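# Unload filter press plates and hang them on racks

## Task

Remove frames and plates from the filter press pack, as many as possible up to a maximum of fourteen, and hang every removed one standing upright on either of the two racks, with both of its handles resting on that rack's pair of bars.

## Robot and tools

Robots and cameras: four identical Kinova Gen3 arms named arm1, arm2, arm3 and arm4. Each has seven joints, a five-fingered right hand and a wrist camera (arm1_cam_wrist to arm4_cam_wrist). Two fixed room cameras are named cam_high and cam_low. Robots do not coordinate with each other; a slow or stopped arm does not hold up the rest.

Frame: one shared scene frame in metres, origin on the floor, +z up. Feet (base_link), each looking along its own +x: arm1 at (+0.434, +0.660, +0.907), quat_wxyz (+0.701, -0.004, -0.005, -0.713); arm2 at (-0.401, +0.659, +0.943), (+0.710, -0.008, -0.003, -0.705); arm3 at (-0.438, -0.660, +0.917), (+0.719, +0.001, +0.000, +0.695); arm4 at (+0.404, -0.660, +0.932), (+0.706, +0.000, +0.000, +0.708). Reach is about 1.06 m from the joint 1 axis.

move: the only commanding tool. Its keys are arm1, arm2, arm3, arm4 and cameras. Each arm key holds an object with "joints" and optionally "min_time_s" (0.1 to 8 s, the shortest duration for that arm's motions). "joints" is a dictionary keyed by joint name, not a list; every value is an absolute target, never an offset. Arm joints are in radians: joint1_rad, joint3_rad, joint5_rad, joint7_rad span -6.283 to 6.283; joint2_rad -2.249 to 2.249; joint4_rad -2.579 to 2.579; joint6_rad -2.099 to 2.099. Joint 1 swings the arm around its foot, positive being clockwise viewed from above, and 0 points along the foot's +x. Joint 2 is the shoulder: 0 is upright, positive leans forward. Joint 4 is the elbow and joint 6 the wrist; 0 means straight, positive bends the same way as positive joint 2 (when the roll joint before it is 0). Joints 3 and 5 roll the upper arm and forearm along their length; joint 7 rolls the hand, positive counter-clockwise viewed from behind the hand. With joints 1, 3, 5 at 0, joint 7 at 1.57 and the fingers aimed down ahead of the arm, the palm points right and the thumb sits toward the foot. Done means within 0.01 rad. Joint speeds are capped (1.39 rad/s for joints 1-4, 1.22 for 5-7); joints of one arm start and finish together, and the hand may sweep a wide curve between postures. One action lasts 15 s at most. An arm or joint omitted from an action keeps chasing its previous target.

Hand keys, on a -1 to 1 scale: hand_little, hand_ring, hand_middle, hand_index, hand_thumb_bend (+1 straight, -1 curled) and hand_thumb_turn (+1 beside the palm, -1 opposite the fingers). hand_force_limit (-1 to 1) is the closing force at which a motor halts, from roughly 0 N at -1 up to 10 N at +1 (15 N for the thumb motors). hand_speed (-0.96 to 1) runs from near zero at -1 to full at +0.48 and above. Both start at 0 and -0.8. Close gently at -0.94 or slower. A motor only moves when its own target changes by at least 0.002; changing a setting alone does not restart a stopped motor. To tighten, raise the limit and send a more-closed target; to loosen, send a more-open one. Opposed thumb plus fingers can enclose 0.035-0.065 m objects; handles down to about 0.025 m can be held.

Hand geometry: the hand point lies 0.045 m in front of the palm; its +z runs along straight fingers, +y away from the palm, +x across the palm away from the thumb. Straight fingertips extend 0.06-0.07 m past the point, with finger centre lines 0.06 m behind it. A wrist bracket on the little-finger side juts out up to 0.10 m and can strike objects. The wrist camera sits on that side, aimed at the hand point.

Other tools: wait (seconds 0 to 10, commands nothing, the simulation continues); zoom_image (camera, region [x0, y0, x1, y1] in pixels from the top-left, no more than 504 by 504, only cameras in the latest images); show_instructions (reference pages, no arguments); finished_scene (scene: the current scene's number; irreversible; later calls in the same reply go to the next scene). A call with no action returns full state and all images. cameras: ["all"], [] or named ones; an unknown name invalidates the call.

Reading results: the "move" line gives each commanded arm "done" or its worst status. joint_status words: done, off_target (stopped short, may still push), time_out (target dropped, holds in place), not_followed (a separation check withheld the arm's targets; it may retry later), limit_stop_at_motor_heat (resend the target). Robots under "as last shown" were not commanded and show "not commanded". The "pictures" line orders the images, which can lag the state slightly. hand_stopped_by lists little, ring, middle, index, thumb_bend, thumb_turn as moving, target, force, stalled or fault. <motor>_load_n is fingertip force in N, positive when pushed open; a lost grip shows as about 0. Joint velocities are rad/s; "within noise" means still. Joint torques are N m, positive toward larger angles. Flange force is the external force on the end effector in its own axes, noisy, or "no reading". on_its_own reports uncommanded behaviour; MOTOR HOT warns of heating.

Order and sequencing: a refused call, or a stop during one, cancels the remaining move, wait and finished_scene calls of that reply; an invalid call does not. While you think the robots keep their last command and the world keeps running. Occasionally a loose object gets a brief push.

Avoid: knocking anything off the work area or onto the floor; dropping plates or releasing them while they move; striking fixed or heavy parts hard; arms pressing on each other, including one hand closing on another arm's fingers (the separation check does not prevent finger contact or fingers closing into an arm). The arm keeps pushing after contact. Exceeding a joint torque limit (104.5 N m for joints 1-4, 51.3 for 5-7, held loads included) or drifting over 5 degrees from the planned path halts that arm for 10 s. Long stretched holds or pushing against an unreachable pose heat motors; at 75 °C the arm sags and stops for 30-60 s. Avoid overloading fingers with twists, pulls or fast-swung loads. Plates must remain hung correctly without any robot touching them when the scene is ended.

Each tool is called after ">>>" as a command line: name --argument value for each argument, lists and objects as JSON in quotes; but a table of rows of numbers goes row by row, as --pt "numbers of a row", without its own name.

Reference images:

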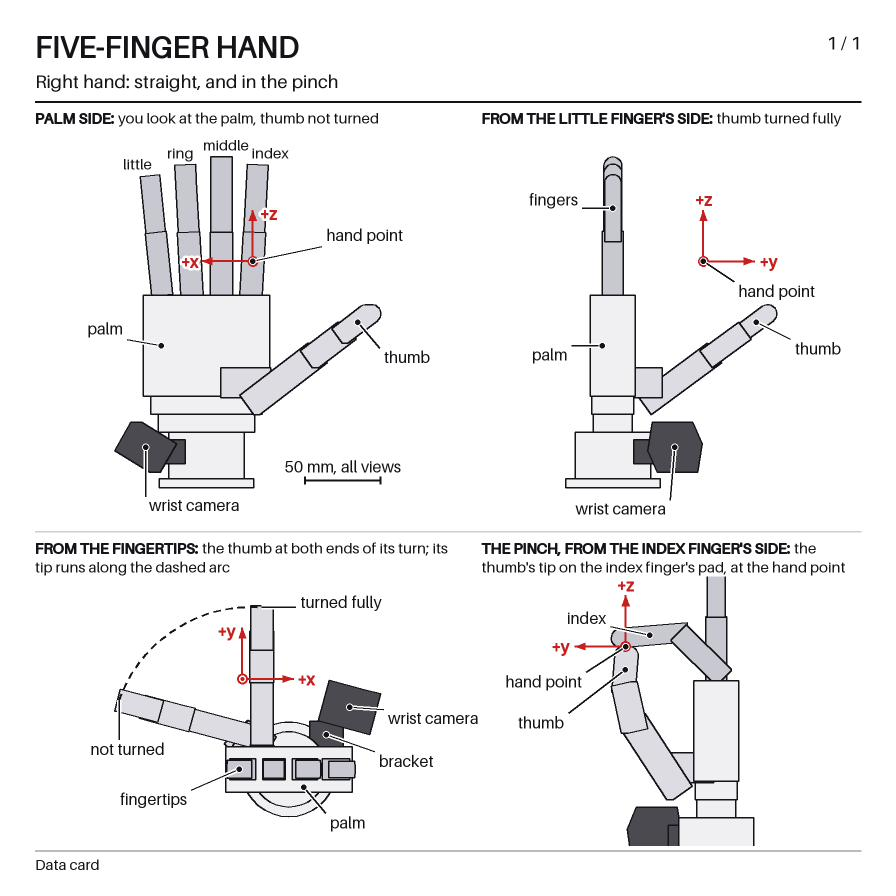

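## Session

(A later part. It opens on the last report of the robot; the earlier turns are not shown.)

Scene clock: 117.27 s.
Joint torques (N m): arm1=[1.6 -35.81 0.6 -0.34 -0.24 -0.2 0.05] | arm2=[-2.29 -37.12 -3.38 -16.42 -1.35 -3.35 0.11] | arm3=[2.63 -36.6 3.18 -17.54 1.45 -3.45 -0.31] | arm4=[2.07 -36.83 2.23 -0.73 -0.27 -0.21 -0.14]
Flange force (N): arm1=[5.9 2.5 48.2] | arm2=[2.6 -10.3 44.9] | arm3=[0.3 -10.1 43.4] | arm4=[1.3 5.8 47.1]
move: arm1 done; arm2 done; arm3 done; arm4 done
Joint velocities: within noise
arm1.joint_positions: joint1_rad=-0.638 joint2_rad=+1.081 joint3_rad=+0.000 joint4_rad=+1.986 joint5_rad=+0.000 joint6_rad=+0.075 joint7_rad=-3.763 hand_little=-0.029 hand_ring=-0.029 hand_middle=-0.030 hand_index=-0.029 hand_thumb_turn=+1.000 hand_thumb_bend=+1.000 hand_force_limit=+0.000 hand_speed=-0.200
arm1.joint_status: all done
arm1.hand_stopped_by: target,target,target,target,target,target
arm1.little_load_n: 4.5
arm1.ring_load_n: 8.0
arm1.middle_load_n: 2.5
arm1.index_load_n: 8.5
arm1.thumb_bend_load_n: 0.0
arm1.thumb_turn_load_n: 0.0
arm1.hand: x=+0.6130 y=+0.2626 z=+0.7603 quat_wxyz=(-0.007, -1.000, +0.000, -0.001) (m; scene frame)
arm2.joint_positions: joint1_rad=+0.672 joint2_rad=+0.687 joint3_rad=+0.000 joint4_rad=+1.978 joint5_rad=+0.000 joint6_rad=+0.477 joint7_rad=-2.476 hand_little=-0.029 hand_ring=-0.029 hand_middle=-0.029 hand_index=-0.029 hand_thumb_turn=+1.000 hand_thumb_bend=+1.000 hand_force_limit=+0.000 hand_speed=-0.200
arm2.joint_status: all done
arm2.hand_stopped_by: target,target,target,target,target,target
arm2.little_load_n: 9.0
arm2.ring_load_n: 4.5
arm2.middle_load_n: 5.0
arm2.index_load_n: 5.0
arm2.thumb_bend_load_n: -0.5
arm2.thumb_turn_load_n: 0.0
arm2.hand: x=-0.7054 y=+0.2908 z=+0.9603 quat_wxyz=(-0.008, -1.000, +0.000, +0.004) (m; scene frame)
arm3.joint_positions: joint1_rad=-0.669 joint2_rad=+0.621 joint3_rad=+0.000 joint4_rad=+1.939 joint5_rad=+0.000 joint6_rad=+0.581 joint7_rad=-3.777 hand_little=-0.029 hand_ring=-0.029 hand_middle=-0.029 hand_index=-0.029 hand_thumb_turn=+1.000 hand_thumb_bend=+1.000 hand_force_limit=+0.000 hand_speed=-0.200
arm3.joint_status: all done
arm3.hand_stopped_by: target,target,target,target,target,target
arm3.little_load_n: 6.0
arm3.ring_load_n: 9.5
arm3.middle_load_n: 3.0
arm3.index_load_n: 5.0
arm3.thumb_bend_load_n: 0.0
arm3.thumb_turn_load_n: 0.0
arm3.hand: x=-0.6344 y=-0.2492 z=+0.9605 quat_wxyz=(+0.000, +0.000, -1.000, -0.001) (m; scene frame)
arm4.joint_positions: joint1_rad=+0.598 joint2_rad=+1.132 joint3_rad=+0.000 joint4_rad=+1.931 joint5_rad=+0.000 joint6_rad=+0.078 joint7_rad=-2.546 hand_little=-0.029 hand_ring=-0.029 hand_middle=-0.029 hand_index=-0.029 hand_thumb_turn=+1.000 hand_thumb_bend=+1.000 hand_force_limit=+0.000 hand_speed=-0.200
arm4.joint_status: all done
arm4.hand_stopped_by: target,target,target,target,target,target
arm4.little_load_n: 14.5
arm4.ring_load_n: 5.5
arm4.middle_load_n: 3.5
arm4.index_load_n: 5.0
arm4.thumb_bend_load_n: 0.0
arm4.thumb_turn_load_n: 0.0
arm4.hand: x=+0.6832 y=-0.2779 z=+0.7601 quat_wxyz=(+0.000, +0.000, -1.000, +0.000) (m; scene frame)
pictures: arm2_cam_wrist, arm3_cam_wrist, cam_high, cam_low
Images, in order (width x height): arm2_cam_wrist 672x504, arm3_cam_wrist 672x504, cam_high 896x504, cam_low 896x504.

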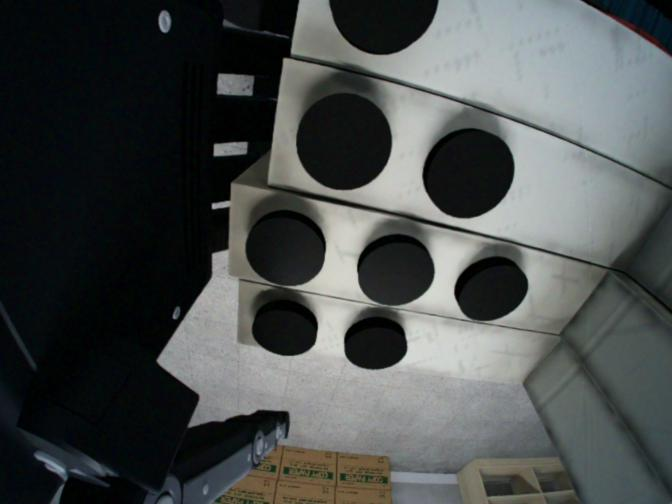

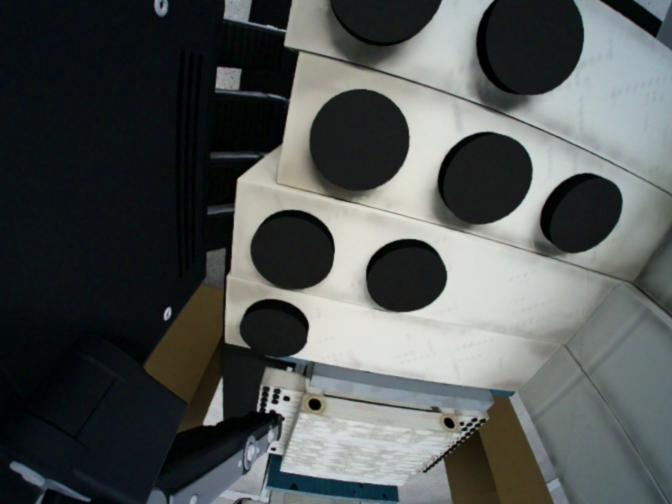

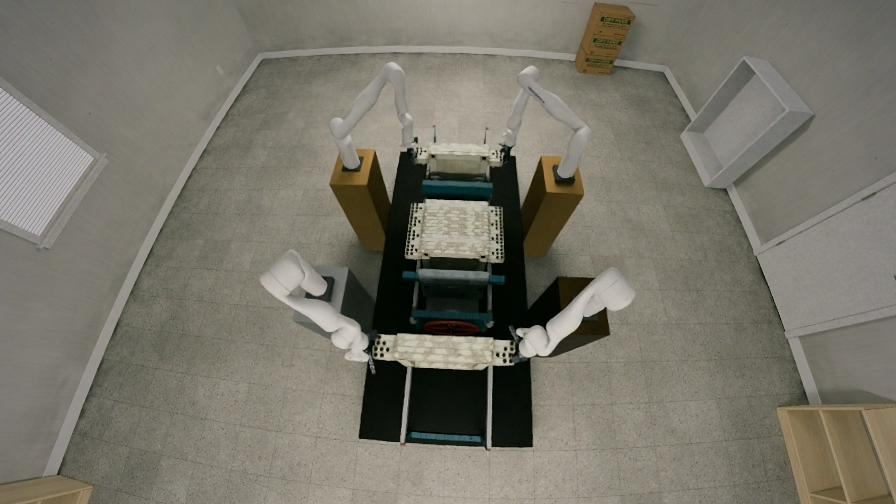

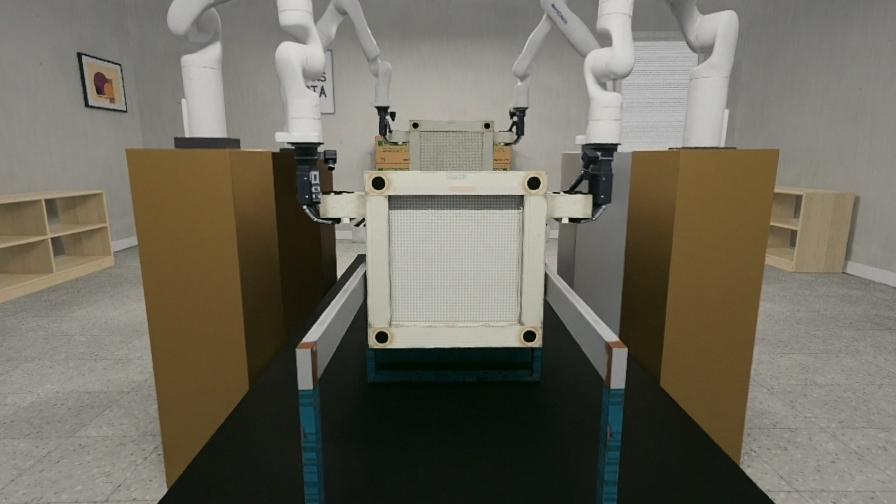

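>>> move --arm1 '{"joints":{"joint1_rad":-0.6395,"joint2_rad":1.2844,"joint4_rad":1.8879,"joint6_rad":-0.0307,"joint7_rad":-3.7642},"min_time_s":1.5}' --arm4 '{"joints":{"joint1_rad":0.5981,"joint2_rad":1.332,"joint4_rad":1.8204,"joint6_rad":-0.0108,"joint7_rad":-2.5463},"min_time_s":1.5}' --arm2 '{"joints":{"joint1_rad":0.6305,"joint2_rad":0.7156,"joint4_rad":1.9008,"joint6_rad":0.5252,"joint7_rad":-2.5182},"min_time_s":1.5}' --arm3 '{"joints":{"joint1_rad":-0.7149,"joint2_rad":0.5869,"joint4_rad":2.0224,"joint6_rad":0.5323,"joint7_rad":-3.8226},"min_time_s":1.5}' --cameras '["cam_high","arm1_cam_wrist","arm4_cam_wrist"]'

>>> zoom_image --camera "cam_high" --region '[370, 300, 530, 460]'

>>> zoom_image --camera "cam_high" --region '[395, 350, 425, 390]'

>>> zoom_image --camera "cam_high" --region '[475, 350, 505, 390]'

Scene clock: 126.57 s.
Joint torques (N m): arm1=[1.87 -36.81 1.1 1.24 -0.32 -0.52 0.12] | arm2=[-1.32 -38.17 -2 -15.58 -0.91 -2.5 0.06] | arm3=[1.7 -33.89 2.14 -14.7 0.99 -2.3 -0.27] | arm4=[1.77 -37.71 1.77 0.52 -0.27 -0.54 -0.2]
Flange force (N): arm1=[5.3 0.7 48.6] | arm2=[2.1 -6.6 44.9] | arm3=[0.3 -6.2 43.8] | arm4=[1.5 4.1 47.1]
move: arm1 done; arm2 done; arm3 done; arm4 done
Joint velocities: within noise
arm1.joint_positions: joint1_rad=-0.640 joint2_rad=+1.284 joint3_rad=+0.000 joint4_rad=+1.888 joint5_rad=+0.000 joint6_rad=-0.031 joint7_rad=-3.764 hand_little=-0.029 hand_ring=-0.029 hand_middle=-0.030 hand_index=-0.029 hand_thumb_turn=+1.000 hand_thumb_bend=+1.000 hand_force_limit=+0.000 hand_speed=-0.200
arm1.joint_status: all done
arm1.hand_stopped_by: target,target,target,target,target,target
arm1.little_load_n: 5.0
arm1.ring_load_n: 8.5
arm1.middle_load_n: 2.5
arm1.index_load_n: 8.5
arm1.thumb_bend_load_n: 0.0
arm1.thumb_turn_load_n: 0.0
arm1.hand: x=+0.6130 y=+0.2625 z=+0.6803 quat_wxyz=(-0.007, -1.000, +0.000, -0.001) (m; scene frame)
arm2.joint_positions: joint1_rad=+0.630 joint2_rad=+0.716 joint3_rad=+0.000 joint4_rad=+1.901 joint5_rad=+0.000 joint6_rad=+0.525 joint7_rad=-2.518 hand_little=-0.029 hand_ring=-0.029 hand_middle=-0.029 hand_index=-0.029 hand_thumb_turn=+1.000 hand_thumb_bend=+1.000 hand_force_limit=+0.000 hand_speed=-0.200
arm2.joint_status: all done
arm2.hand_stopped_by: target,target,target,target,target,target
arm2.little_load_n: 9.0
arm2.ring_load_n: 3.5
arm2.middle_load_n: 5.0
arm2.index_load_n: 4.5
arm2.thumb_bend_load_n: -0.5
arm2.thumb_turn_load_n: 0.0
arm2.hand: x=-0.7055 y=+0.2614 z=+0.9602 quat_wxyz=(-0.008, -1.000, +0.000, +0.004) (m; scene frame)
arm3.joint_positions: joint1_rad=-0.715 joint2_rad=+0.587 joint3_rad=+0.000 joint4_rad=+2.022 joint5_rad=+0.000 joint6_rad=+0.532 joint7_rad=-3.823 hand_little=-0.029 hand_ring=-0.029 hand_middle=-0.029 hand_index=-0.029 hand_thumb_turn=+1.000 hand_thumb_bend=+1.000 hand_force_limit=+0.000 hand_speed=-0.200
arm3.joint_status: all done
arm3.hand_stopped_by: target,target,target,target,target,target
arm3.little_load_n: 5.5
arm3.ring_load_n: 9.0
arm3.middle_load_n: 3.0
arm3.index_load_n: 5.0
arm3.thumb_bend_load_n: 0.0
arm3.thumb_turn_load_n: 0.0
arm3.hand: x=-0.6345 y=-0.2793 z=+0.9604 quat_wxyz=(+0.000, +0.000, -1.000, -0.001) (m; scene frame)
arm4.joint_positions: joint1_rad=+0.598 joint2_rad=+1.332 joint3_rad=+0.000 joint4_rad=+1.820 joint5_rad=+0.000 joint6_rad=-0.011 joint7_rad=-2.546 hand_little=-0.029 hand_ring=-0.029 hand_middle=-0.029 hand_index=-0.029 hand_thumb_turn=+1.000 hand_thumb_bend=+1.000 hand_force_limit=+0.000 hand_speed=-0.200
arm4.joint_status: all done
arm4.hand_stopped_by: target,target,target,target,target,target
arm4.little_load_n: 16.0
arm4.ring_load_n: 5.5
arm4.middle_load_n: 3.5
arm4.index_load_n: 5.0
arm4.thumb_bend_load_n: 0.0
arm4.thumb_turn_load_n: 0.0
arm4.hand: x=+0.6832 y=-0.2780 z=+0.6801 quat_wxyz=(+0.000, +0.000, -1.000, +0.000) (m; scene frame)
pictures: arm1_cam_wrist, arm4_cam_wrist, cam_high
Images, in order (width x height): arm1_cam_wrist 672x504, arm4_cam_wrist 672x504, cam_high 896x504.

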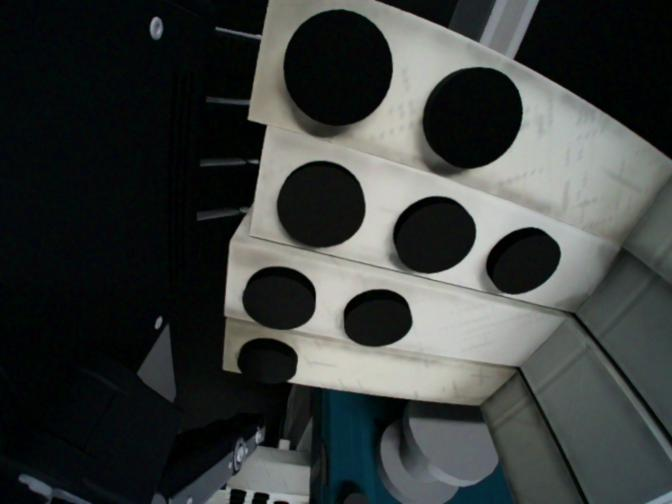

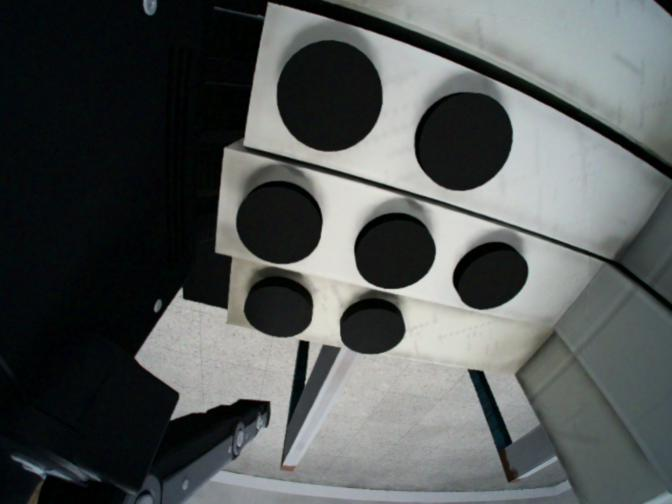

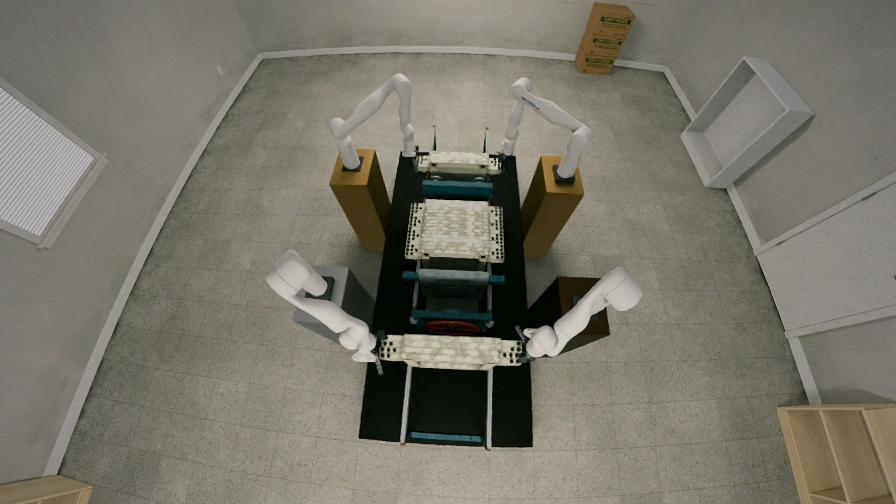

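Scaled by 3.150 from the camera's 896x504 image, which has a finer 1280x720 frame.

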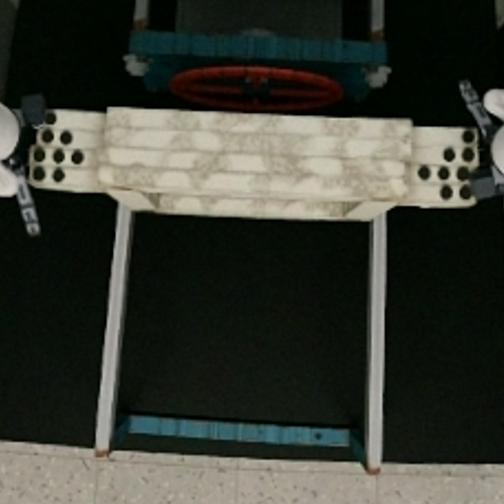

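Scaled by 12.600 from the camera's 896x504 image, which has a finer 1280x720 frame.

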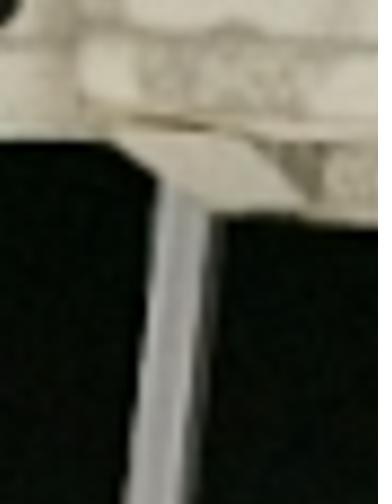

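Scaled by 12.600 from the camera's 896x504 image, which has a finer 1280x720 frame.

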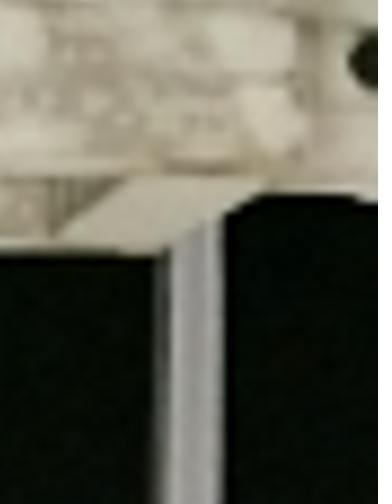

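>>> zoom_image --camera "cam_high" --region '[394, 328, 424, 368]'

>>> zoom_image --camera "cam_high" --region '[484, 330, 514, 370]'

Scaled by 12.600 from the camera's 896x504 image, which has a finer 1280x720 frame.

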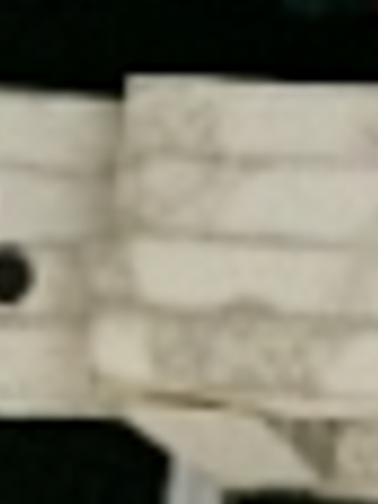

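Scaled by 12.600 from the camera's 896x504 image, which has a finer 1280x720 frame.

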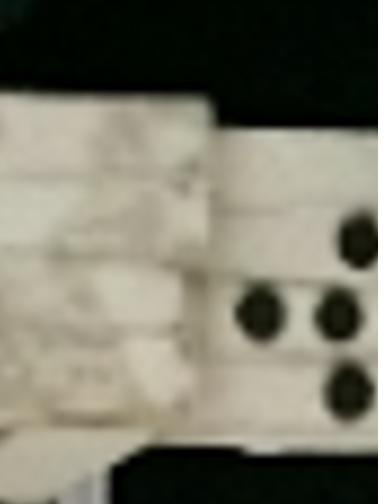

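>>> move --arm1 '{"joints":{"joint1_rad":-0.6404,"joint2_rad":1.4153,"joint4_rad":1.7975,"joint6_rad":-0.0711,"joint7_rad":-3.7651},"min_time_s":1.4}' --arm4 '{"joints":{"joint1_rad":0.5981,"joint2_rad":1.4605,"joint4_rad":1.7217,"joint6_rad":-0.0406,"joint7_rad":-2.5463},"min_time_s":1.4}' --arm2 '{"joints":{"joint1_rad":0.6333,"joint2_rad":0.7354,"joint4_rad":1.9099,"joint6_rad":0.4963,"joint7_rad":-2.5154},"min_time_s":1.0}' --arm3 '{"joints":{"joint1_rad":-0.7117,"joint2_rad":0.6119,"joint4_rad":2.0233,"joint6_rad":0.5064,"joint7_rad":-3.8194},"min_time_s":1.0}' --cameras '["cam_high","cam_low"]'

>>> zoom_image --camera "cam_high" --region '[395, 350, 425, 390]'

>>> zoom_image --camera "cam_high" --region '[475, 350, 505, 390]'

>>> zoom_image --camera "cam_low" --region '[260, 160, 640, 460]'

Scene clock: 134.73 s.
Joint torques (N m): arm1=[2.28 -18.09 0.2 1.75 -0.38 0.22 0.02] | arm2=[-1.37 -38.31 -2.09 -15.07 -0.97 -2.5 0.07] | arm3=[1.81 -34.24 2.19 -14.24 0.95 -2.33 -0.26] | arm4=[1.21 -19.9 1.7 0.49 -0.19 -0.16 -0.12]
Flange force (N): arm1=[5.7 -0.1 2.6] | arm2=[2.0 -6.7 45.0] | arm3=[0.6 -6.4 43.8] | arm4=[1.6 2.1 2.9]
move: arm1 done; arm2 done; arm3 done; arm4 done
Joint velocities: within noise
arm1.joint_positions: joint1_rad=-0.640 joint2_rad=+1.415 joint3_rad=+0.000 joint4_rad=+1.797 joint5_rad=+0.000 joint6_rad=-0.071 joint7_rad=-3.765 hand_little=-0.030 hand_ring=-0.030 hand_middle=-0.030 hand_index=-0.030 hand_thumb_turn=+1.000 hand_thumb_bend=+1.000 hand_force_limit=+0.000 hand_speed=-0.200
arm1.joint_status: all done
arm1.hand_stopped_by: target,target,target,target,target,target
arm1.little_load_n: 0.0
arm1.ring_load_n: 0.0
arm1.middle_load_n: 0.5
arm1.index_load_n: 0.0
arm1.thumb_bend_load_n: 0.0
arm1.thumb_turn_load_n: 0.0
arm1.hand: x=+0.6130 y=+0.2626 z=+0.6272 quat_wxyz=(-0.007, -1.000, +0.000, -0.001) (m; scene frame)
arm2.joint_positions: joint1_rad=+0.633 joint2_rad=+0.735 joint3_rad=+0.000 joint4_rad=+1.910 joint5_rad=+0.000 joint6_rad=+0.496 joint7_rad=-2.515 hand_little=-0.029 hand_ring=-0.029 hand_middle=-0.029 hand_index=-0.029 hand_thumb_turn=+1.000 hand_thumb_bend=+1.000 hand_force_limit=+0.000 hand_speed=-0.200
arm2.joint_status: all done
arm2.hand_stopped_by: target,target,target,target,target,target
arm2.little_load_n: 9.0
arm2.ring_load_n: 4.0
arm2.middle_load_n: 5.0
arm2.index_load_n: 4.5
arm2.thumb_bend_load_n: 0.0
arm2.thumb_turn_load_n: 0.0
arm2.hand: x=-0.7056 y=+0.2633 z=+0.9502 quat_wxyz=(-0.008, -1.000, +0.000, +0.004) (m; scene frame)
arm3.joint_positions: joint1_rad=-0.712 joint2_rad=+0.612 joint3_rad=+0.000 joint4_rad=+2.023 joint5_rad=+0.000 joint6_rad=+0.506 joint7_rad=-3.819 hand_little=-0.029 hand_ring=-0.029 hand_middle=-0.029 hand_index=-0.029 hand_thumb_turn=+1.000 hand_thumb_bend=+1.000 hand_force_limit=+0.000 hand_speed=-0.200
arm3.joint_status: all done
arm3.hand_stopped_by: target,target,target,target,target,target
arm3.little_load_n: 6.0
arm3.ring_load_n: 9.5
arm3.middle_load_n: 3.0
arm3.index_load_n: 5.0
arm3.thumb_bend_load_n: 0.0
arm3.thumb_turn_load_n: 0.0
arm3.hand: x=-0.6345 y=-0.2773 z=+0.9505 quat_wxyz=(+0.000, +0.000, -1.000, -0.001) (m; scene frame)
arm4.joint_positions: joint1_rad=+0.598 joint2_rad=+1.460 joint3_rad=+0.000 joint4_rad=+1.722 joint5_rad=+0.000 joint6_rad=-0.041 joint7_rad=-2.546 hand_little=-0.030 hand_ring=-0.030 hand_middle=-0.030 hand_index=-0.030 hand_thumb_turn=+1.000 hand_thumb_bend=+1.000 hand_force_limit=+0.000 hand_speed=-0.200
arm4.joint_status: all done
arm4.hand_stopped_by: target,target,target,target,target,target
arm4.little_load_n: 0.0
arm4.ring_load_n: 0.0
arm4.middle_load_n: 0.0
arm4.index_load_n: 0.5
arm4.thumb_bend_load_n: 0.0
arm4.thumb_turn_load_n: 0.0
arm4.hand: x=+0.6832 y=-0.2779 z=+0.6271 quat_wxyz=(+0.000, +0.000, -1.000, +0.000) (m; scene frame)
pictures: cam_high, cam_low
Images, in order (width x height): cam_high 896x504, cam_low 896x504.

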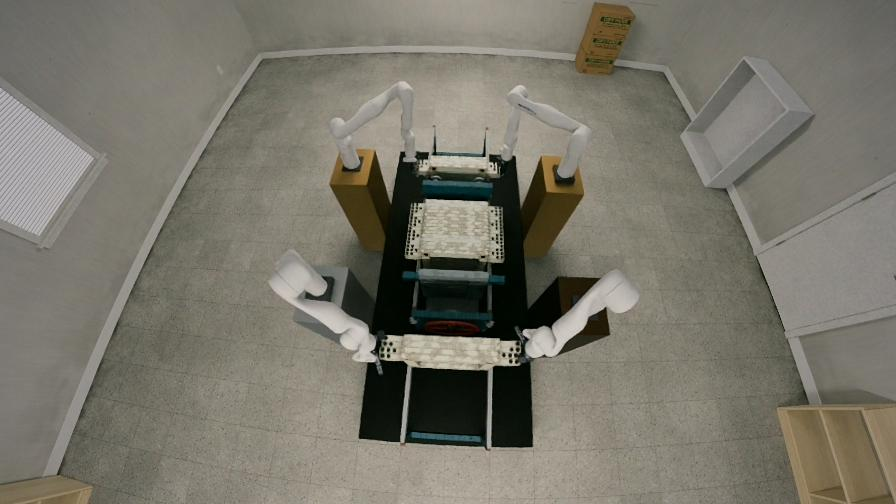

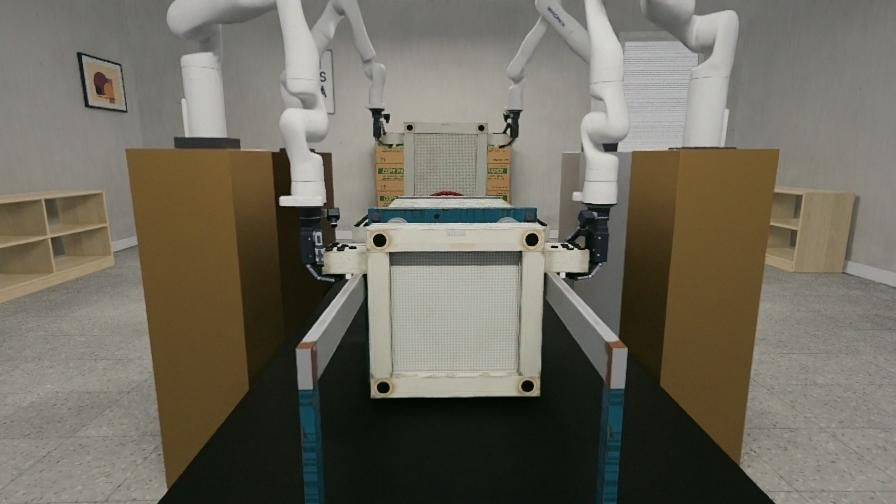

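Scaled by 12.600 from the camera's 896x504 image, which has a finer 1280x720 frame.

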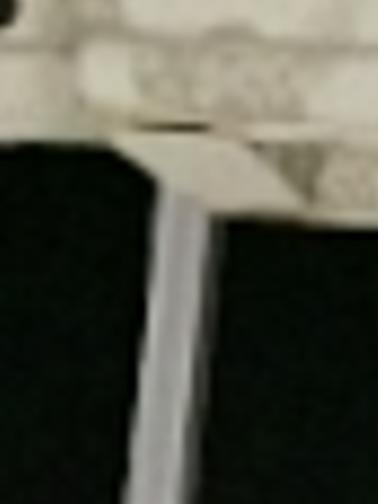

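Scaled by 12.600 from the camera's 896x504 image, which has a finer 1280x720 frame.

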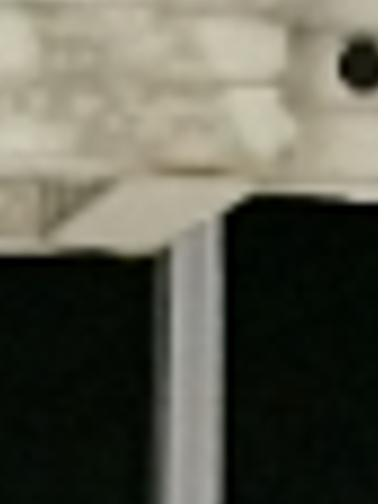

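Scaled by 1.326 from the camera's 896x504 image, which has a finer 1280x720 frame.

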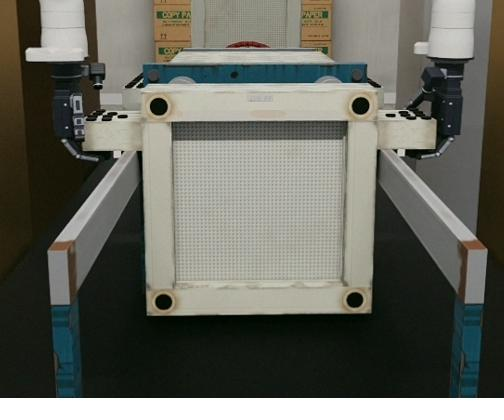

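>>> move --arm1 '{"joints":{"hand_index":1,"hand_middle":1,"hand_ring":1,"hand_little":1}}' --arm4 '{"joints":{"hand_index":1,"hand_middle":1,"hand_ring":1,"hand_little":1}}' --arm2 '{"joints":{"joint1_rad":0.634,"joint2_rad":0.9437,"joint4_rad":1.9083,"joint6_rad":0.2895,"joint7_rad":-2.5147},"min_time_s":1.8}' --arm3 '{"joints":{"joint1_rad":-0.7117,"joint2_rad":0.8337,"joint4_rad":2.0419,"joint6_rad":0.266,"joint7_rad":-3.8194},"min_time_s":1.8}' --cameras '["cam_high","cam_low","arm1_cam_wrist","arm4_cam_wrist"]'

>>> zoom_image --camera "cam_high" --region '[370, 300, 530, 460]'

Scene clock: 137.73 s.
Joint torques (N m): arm1=[2.3 -18.05 0.14 1.66 -0.36 0.24 -0.03] | arm2=[0.59 -31.39 0.17 -6 -0.17 -0.16 0.06] | arm3=[1.92 -33.44 2.83 -8.61 0.36 -2.13 -0.37] | arm4=[1.2 -19.84 1.76 0.5 -0.22 -0.16 -0.11]
Flange force (N): arm1=[5.5 -0.4 2.3] | arm2=[2.7 -0.5 31.0] | arm3=[1.1 -6.0 37.8] | arm4=[1.5 2.1 2.8]
move: arm1 done; arm2 done; arm3 done; arm4 done
Joint velocities: within noise
arm1.joint_positions: joint1_rad=-0.640 joint2_rad=+1.415 joint3_rad=+0.000 joint4_rad=+1.797 joint5_rad=+0.000 joint6_rad=-0.071 joint7_rad=-3.765 hand_little=+1.000 hand_ring=+1.000 hand_middle=+1.000 hand_index=+1.000 hand_thumb_turn=+1.000 hand_thumb_bend=+1.000 hand_force_limit=+0.000 hand_speed=-0.200
arm1.joint_status: all done
arm1.hand_stopped_by: target,target,target,target,target,target
arm1.little_load_n: 0.5
arm1.ring_load_n: 0.5
arm1.middle_load_n: 0.0
arm1.index_load_n: 0.0
arm1.thumb_bend_load_n: 0.0
arm1.thumb_turn_load_n: 0.0
arm1.hand: x=+0.6130 y=+0.2626 z=+0.6272 quat_wxyz=(-0.007, -1.000, +0.000, -0.001) (m; scene frame)
arm2.joint_positions: joint1_rad=+0.634 joint2_rad=+0.944 joint3_rad=+0.000 joint4_rad=+1.908 joint5_rad=+0.000 joint6_rad=+0.289 joint7_rad=-2.515 hand_little=-0.029 hand_ring=-0.029 hand_middle=-0.030 hand_index=-0.029 hand_thumb_turn=+1.000 hand_thumb_bend=+1.000 hand_force_limit=+0.000 hand_speed=-0.200
arm2.joint_status: all done
arm2.hand_stopped_by: target,target,target,target,target,target
arm2.little_load_n: 8.5
arm2.ring_load_n: 3.5
arm2.middle_load_n: 0.0
arm2.index_load_n: 4.5
arm2.thumb_bend_load_n: 0.0
arm2.thumb_turn_load_n: 0.0
arm2.hand: x=-0.7057 y=+0.2633 z=+0.8603 quat_wxyz=(-0.008, -1.000, +0.000, +0.004) (m; scene frame)
arm3.joint_positions: joint1_rad=-0.712 joint2_rad=+0.834 joint3_rad=+0.000 joint4_rad=+2.042 joint5_rad=+0.000 joint6_rad=+0.266 joint7_rad=-3.819 hand_little=-0.029 hand_ring=-0.029 hand_middle=-0.029 hand_index=-0.029 hand_thumb_turn=+1.000 hand_thumb_bend=+1.000 hand_force_limit=+0.000 hand_speed=-0.200
arm3.joint_status: all done
arm3.hand_stopped_by: target,target,target,target,target,target
arm3.little_load_n: 5.5
arm3.ring_load_n: 4.5
arm3.middle_load_n: 3.0
arm3.index_load_n: 4.5
arm3.thumb_bend_load_n: 0.0
arm3.thumb_turn_load_n: 0.0
arm3.hand: x=-0.6345 y=-0.2771 z=+0.8604 quat_wxyz=(+0.000, +0.000, -1.000, -0.001) (m; scene frame)
arm4.joint_positions: joint1_rad=+0.598 joint2_rad=+1.461 joint3_rad=+0.000 joint4_rad=+1.722 joint5_rad=+0.000 joint6_rad=-0.041 joint7_rad=-2.546 hand_little=+1.000 hand_ring=+1.000 hand_middle=+1.000 hand_index=+1.000 hand_thumb_turn=+1.000 hand_thumb_bend=+1.000 hand_force_limit=+0.000 hand_speed=-0.200
arm4.joint_status: all done
arm4.hand_stopped_by: target,target,target,target,target,target
arm4.little_load_n: 0.0
arm4.ring_load_n: 0.0
arm4.middle_load_n: 0.0
arm4.index_load_n: 0.0
arm4.thumb_bend_load_n: 0.0
arm4.thumb_turn_load_n: 0.0
arm4.hand: x=+0.6832 y=-0.2780 z=+0.6271 quat_wxyz=(+0.000, +0.000, -1.000, +0.000) (m; scene frame)
pictures: arm1_cam_wrist, arm4_cam_wrist, cam_high, cam_low
Images, in order (width x height): arm1_cam_wrist 672x504, arm4_cam_wrist 672x504, cam_high 896x504, cam_low 896x504.

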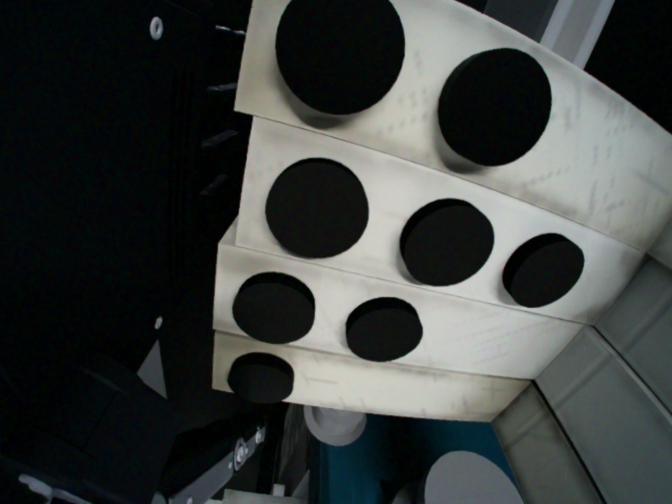

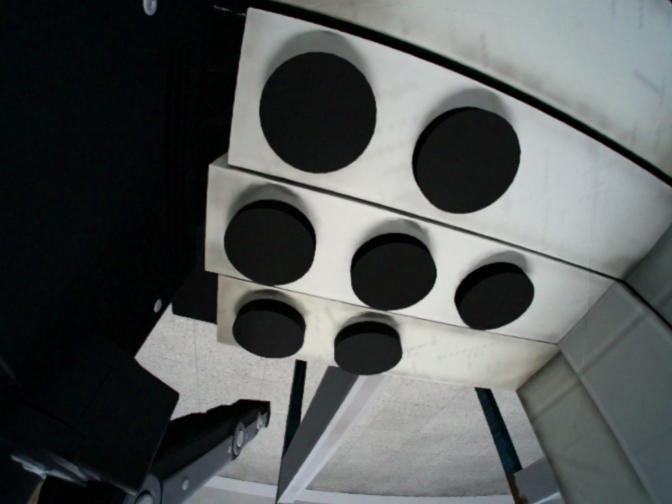

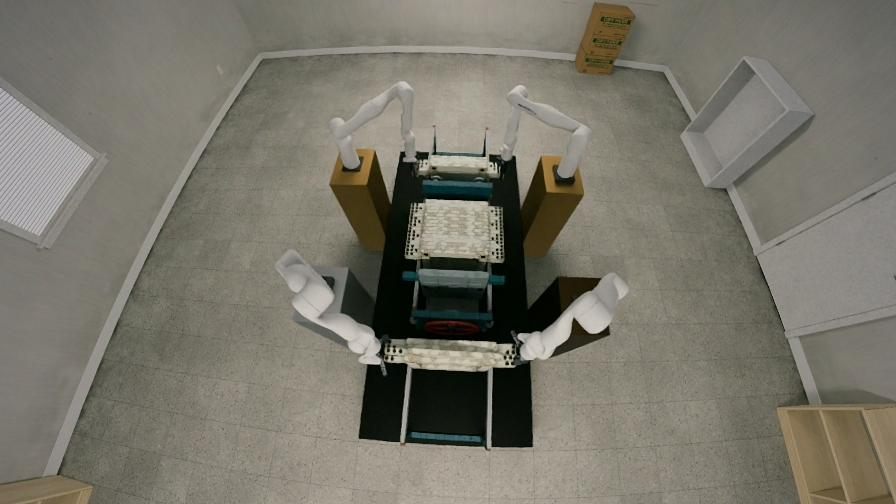

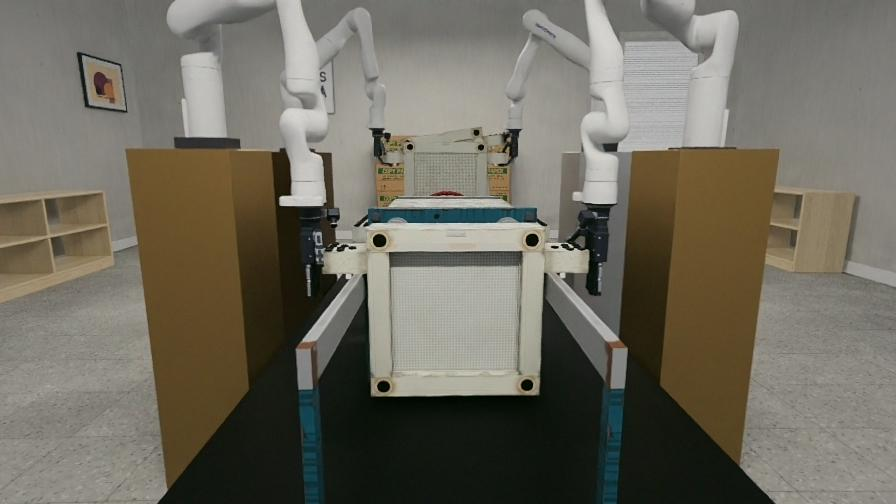

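Scaled by 3.150 from the camera's 896x504 image, which has a finer 1280x720 frame.

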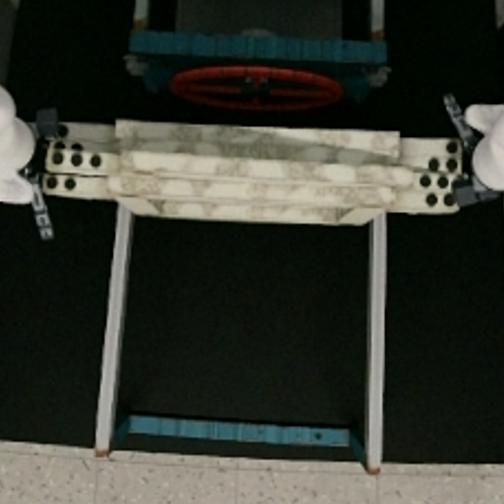

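>>> move --arm1 '{"joints":{"joint1_rad":-0.6395,"joint2_rad":1.2844,"joint4_rad":1.8879,"joint6_rad":-0.0307,"joint7_rad":-3.7642},"min_time_s":1.3}' --arm4 '{"joints":{"joint1_rad":0.5981,"joint2_rad":1.332,"joint4_rad":1.8204,"joint6_rad":-0.0108,"joint7_rad":-2.5463},"min_time_s":1.3}' --arm2 '{"joints":{"joint1_rad":0.6333,"joint2_rad":0.7354,"joint4_rad":1.9099,"joint6_rad":0.4963,"joint7_rad":-2.5154},"min_time_s":1.8}' --arm3 '{"joints":{"joint1_rad":-0.7117,"joint2_rad":0.6119,"joint4_rad":2.0233,"joint6_rad":0.5064,"joint7_rad":-3.8194},"min_time_s":1.8}' --cameras '["cam_high","cam_low","arm2_cam_wrist","arm3_cam_wrist"]'

>>> zoom_image --camera "cam_high" --region '[370, 300, 530, 460]'

Scene clock: 142.30 s.
Joint torques (N m): arm1=[2.32 -17.82 0.17 1.26 -0.39 0.25 0.05] | arm2=[1 -36.29 0.79 -10.79 -0.07 -0.19 0.12] | arm3=[-0.14 -32.48 -0.22 -9.92 0.05 0.01 -0.27] | arm4=[1.15 -19.69 1.67 0.29 -0.18 -0.12 -0.09]
Flange force (N): arm1=[5.6 -0.6 1.9] | arm2=[2.0 2.2 45.1] | arm3=[1.0 2.7 43.9] | arm4=[1.4 2.1 2.9]
move: arm1 done; arm2 done; arm3 done; arm4 done
Joint velocities: within noise
arm1.joint_positions: joint1_rad=-0.640 joint2_rad=+1.284 joint3_rad=+0.000 joint4_rad=+1.888 joint5_rad=+0.000 joint6_rad=-0.031 joint7_rad=-3.764 hand_little=+1.000 hand_ring=+1.000 hand_middle=+1.000 hand_index=+1.000 hand_thumb_turn=+1.000 hand_thumb_bend=+1.000 hand_force_limit=+0.000 hand_speed=-0.200
arm1.joint_status: all done
arm1.hand_stopped_by: target,target,target,target,target,target
arm1.little_load_n: 0.0
arm1.ring_load_n: 0.0
arm1.middle_load_n: 0.0
arm1.index_load_n: 0.0
arm1.thumb_bend_load_n: 0.0
arm1.thumb_turn_load_n: 0.0
arm1.hand: x=+0.6130 y=+0.2626 z=+0.6803 quat_wxyz=(-0.007, -1.000, +0.000, -0.001) (m; scene frame)
arm2.joint_positions: joint1_rad=+0.633 joint2_rad=+0.735 joint3_rad=+0.000 joint4_rad=+1.910 joint5_rad=+0.000 joint6_rad=+0.496 joint7_rad=-2.515 hand_little=-0.029 hand_ring=-0.029 hand_middle=-0.029 hand_index=-0.029 hand_thumb_turn=+1.000 hand_thumb_bend=+1.000 hand_force_limit=+0.000 hand_speed=-0.200
arm2.joint_status: all done
arm2.hand_stopped_by: target,target,target,target,target,target
arm2.little_load_n: 8.0
arm2.ring_load_n: 3.5
arm2.middle_load_n: 4.0
arm2.index_load_n: 4.0
arm2.thumb_bend_load_n: 0.0
arm2.thumb_turn_load_n: 0.0
arm2.hand: x=-0.7056 y=+0.2633 z=+0.9502 quat_wxyz=(-0.008, -1.000, +0.000, +0.004) (m; scene frame)
arm3.joint_positions: joint1_rad=-0.712 joint2_rad=+0.612 joint3_rad=+0.000 joint4_rad=+2.023 joint5_rad=+0.000 joint6_rad=+0.506 joint7_rad=-3.819 hand_little=-0.029 hand_ring=-0.029 hand_middle=-0.029 hand_index=-0.029 hand_thumb_turn=+1.000 hand_thumb_bend=+1.000 hand_force_limit=+0.000 hand_speed=-0.200
arm3.joint_status: all done
arm3.hand_stopped_by: target,target,target,target,target,target
arm3.little_load_n: 5.0
arm3.ring_load_n: 8.0
arm3.middle_load_n: 2.5
arm3.index_load_n: 4.5
arm3.thumb_bend_load_n: 0.0
arm3.thumb_turn_load_n: 0.0
arm3.hand: x=-0.6345 y=-0.2772 z=+0.9505 quat_wxyz=(+0.000, +0.000, -1.000, -0.001) (m; scene frame)
arm4.joint_positions: joint1_rad=+0.598 joint2_rad=+1.332 joint3_rad=+0.000 joint4_rad=+1.820 joint5_rad=+0.000 joint6_rad=-0.011 joint7_rad=-2.546 hand_little=+1.000 hand_ring=+1.000 hand_middle=+1.000 hand_index=+1.000 hand_thumb_turn=+1.000 hand_thumb_bend=+1.000 hand_force_limit=+0.000 hand_speed=-0.200
arm4.joint_status: all done
arm4.hand_stopped_by: target,target,target,target,target,target
arm4.little_load_n: 0.0
arm4.ring_load_n: 0.0
arm4.middle_load_n: 0.0
arm4.index_load_n: 0.0
arm4.thumb_bend_load_n: 0.0
arm4.thumb_turn_load_n: 0.0
arm4.hand: x=+0.6832 y=-0.2780 z=+0.6801 quat_wxyz=(+0.000, +0.000, -1.000, +0.000) (m; scene frame)
pictures: arm2_cam_wrist, arm3_cam_wrist, cam_high, cam_low
Images, in order (width x height): arm2_cam_wrist 672x504, arm3_cam_wrist 672x504, cam_high 896x504, cam_low 896x504.

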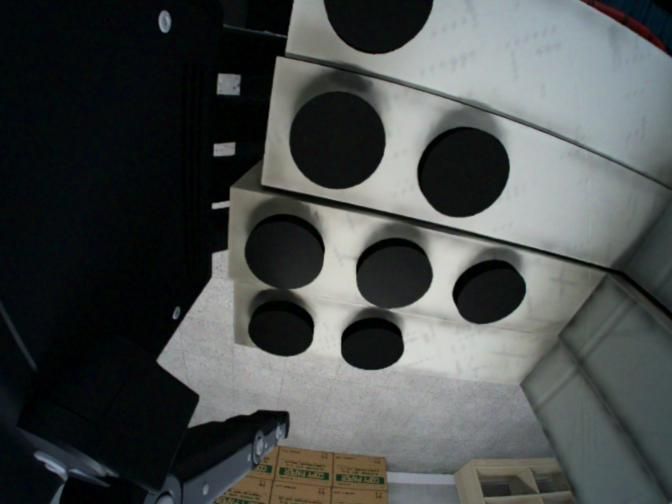

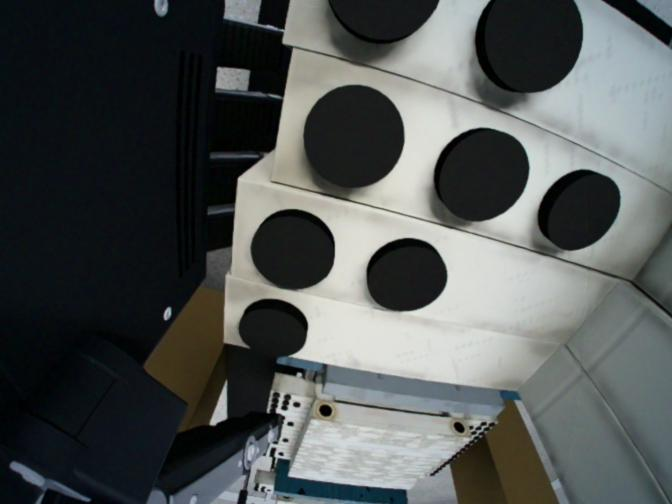

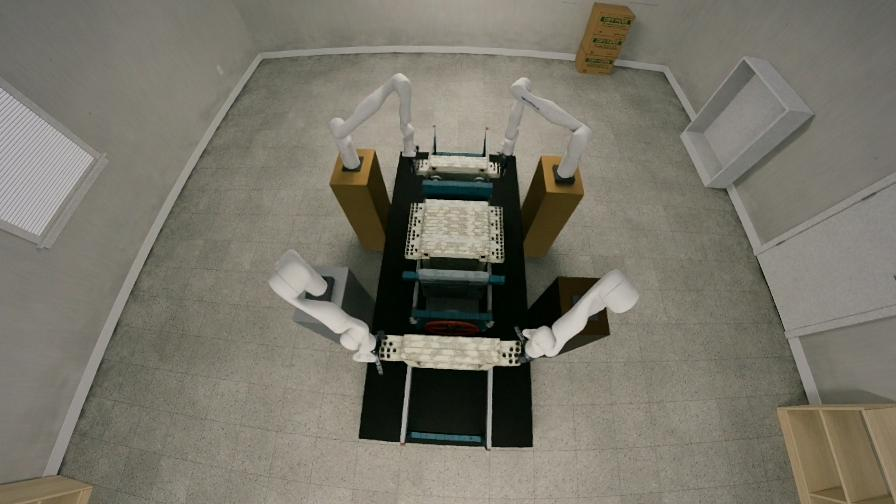

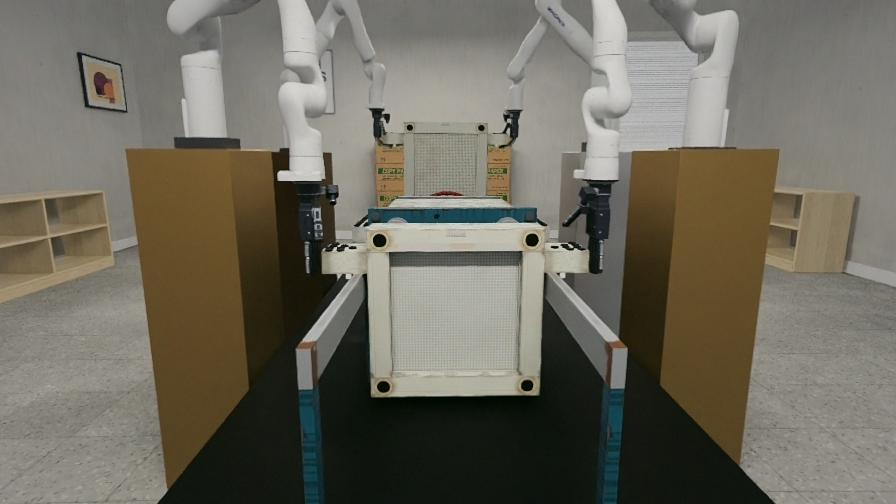

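Scaled by 3.150 from the camera's 896x504 image, which has a finer 1280x720 frame.

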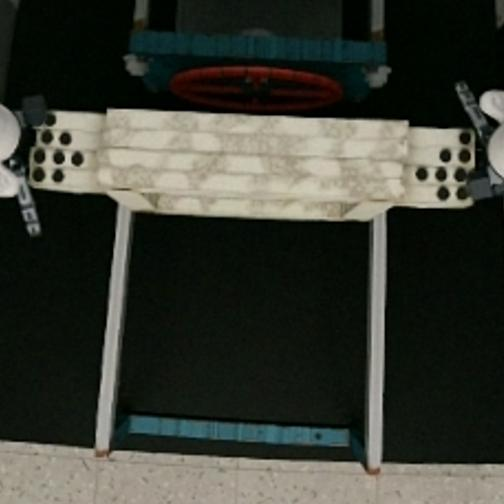

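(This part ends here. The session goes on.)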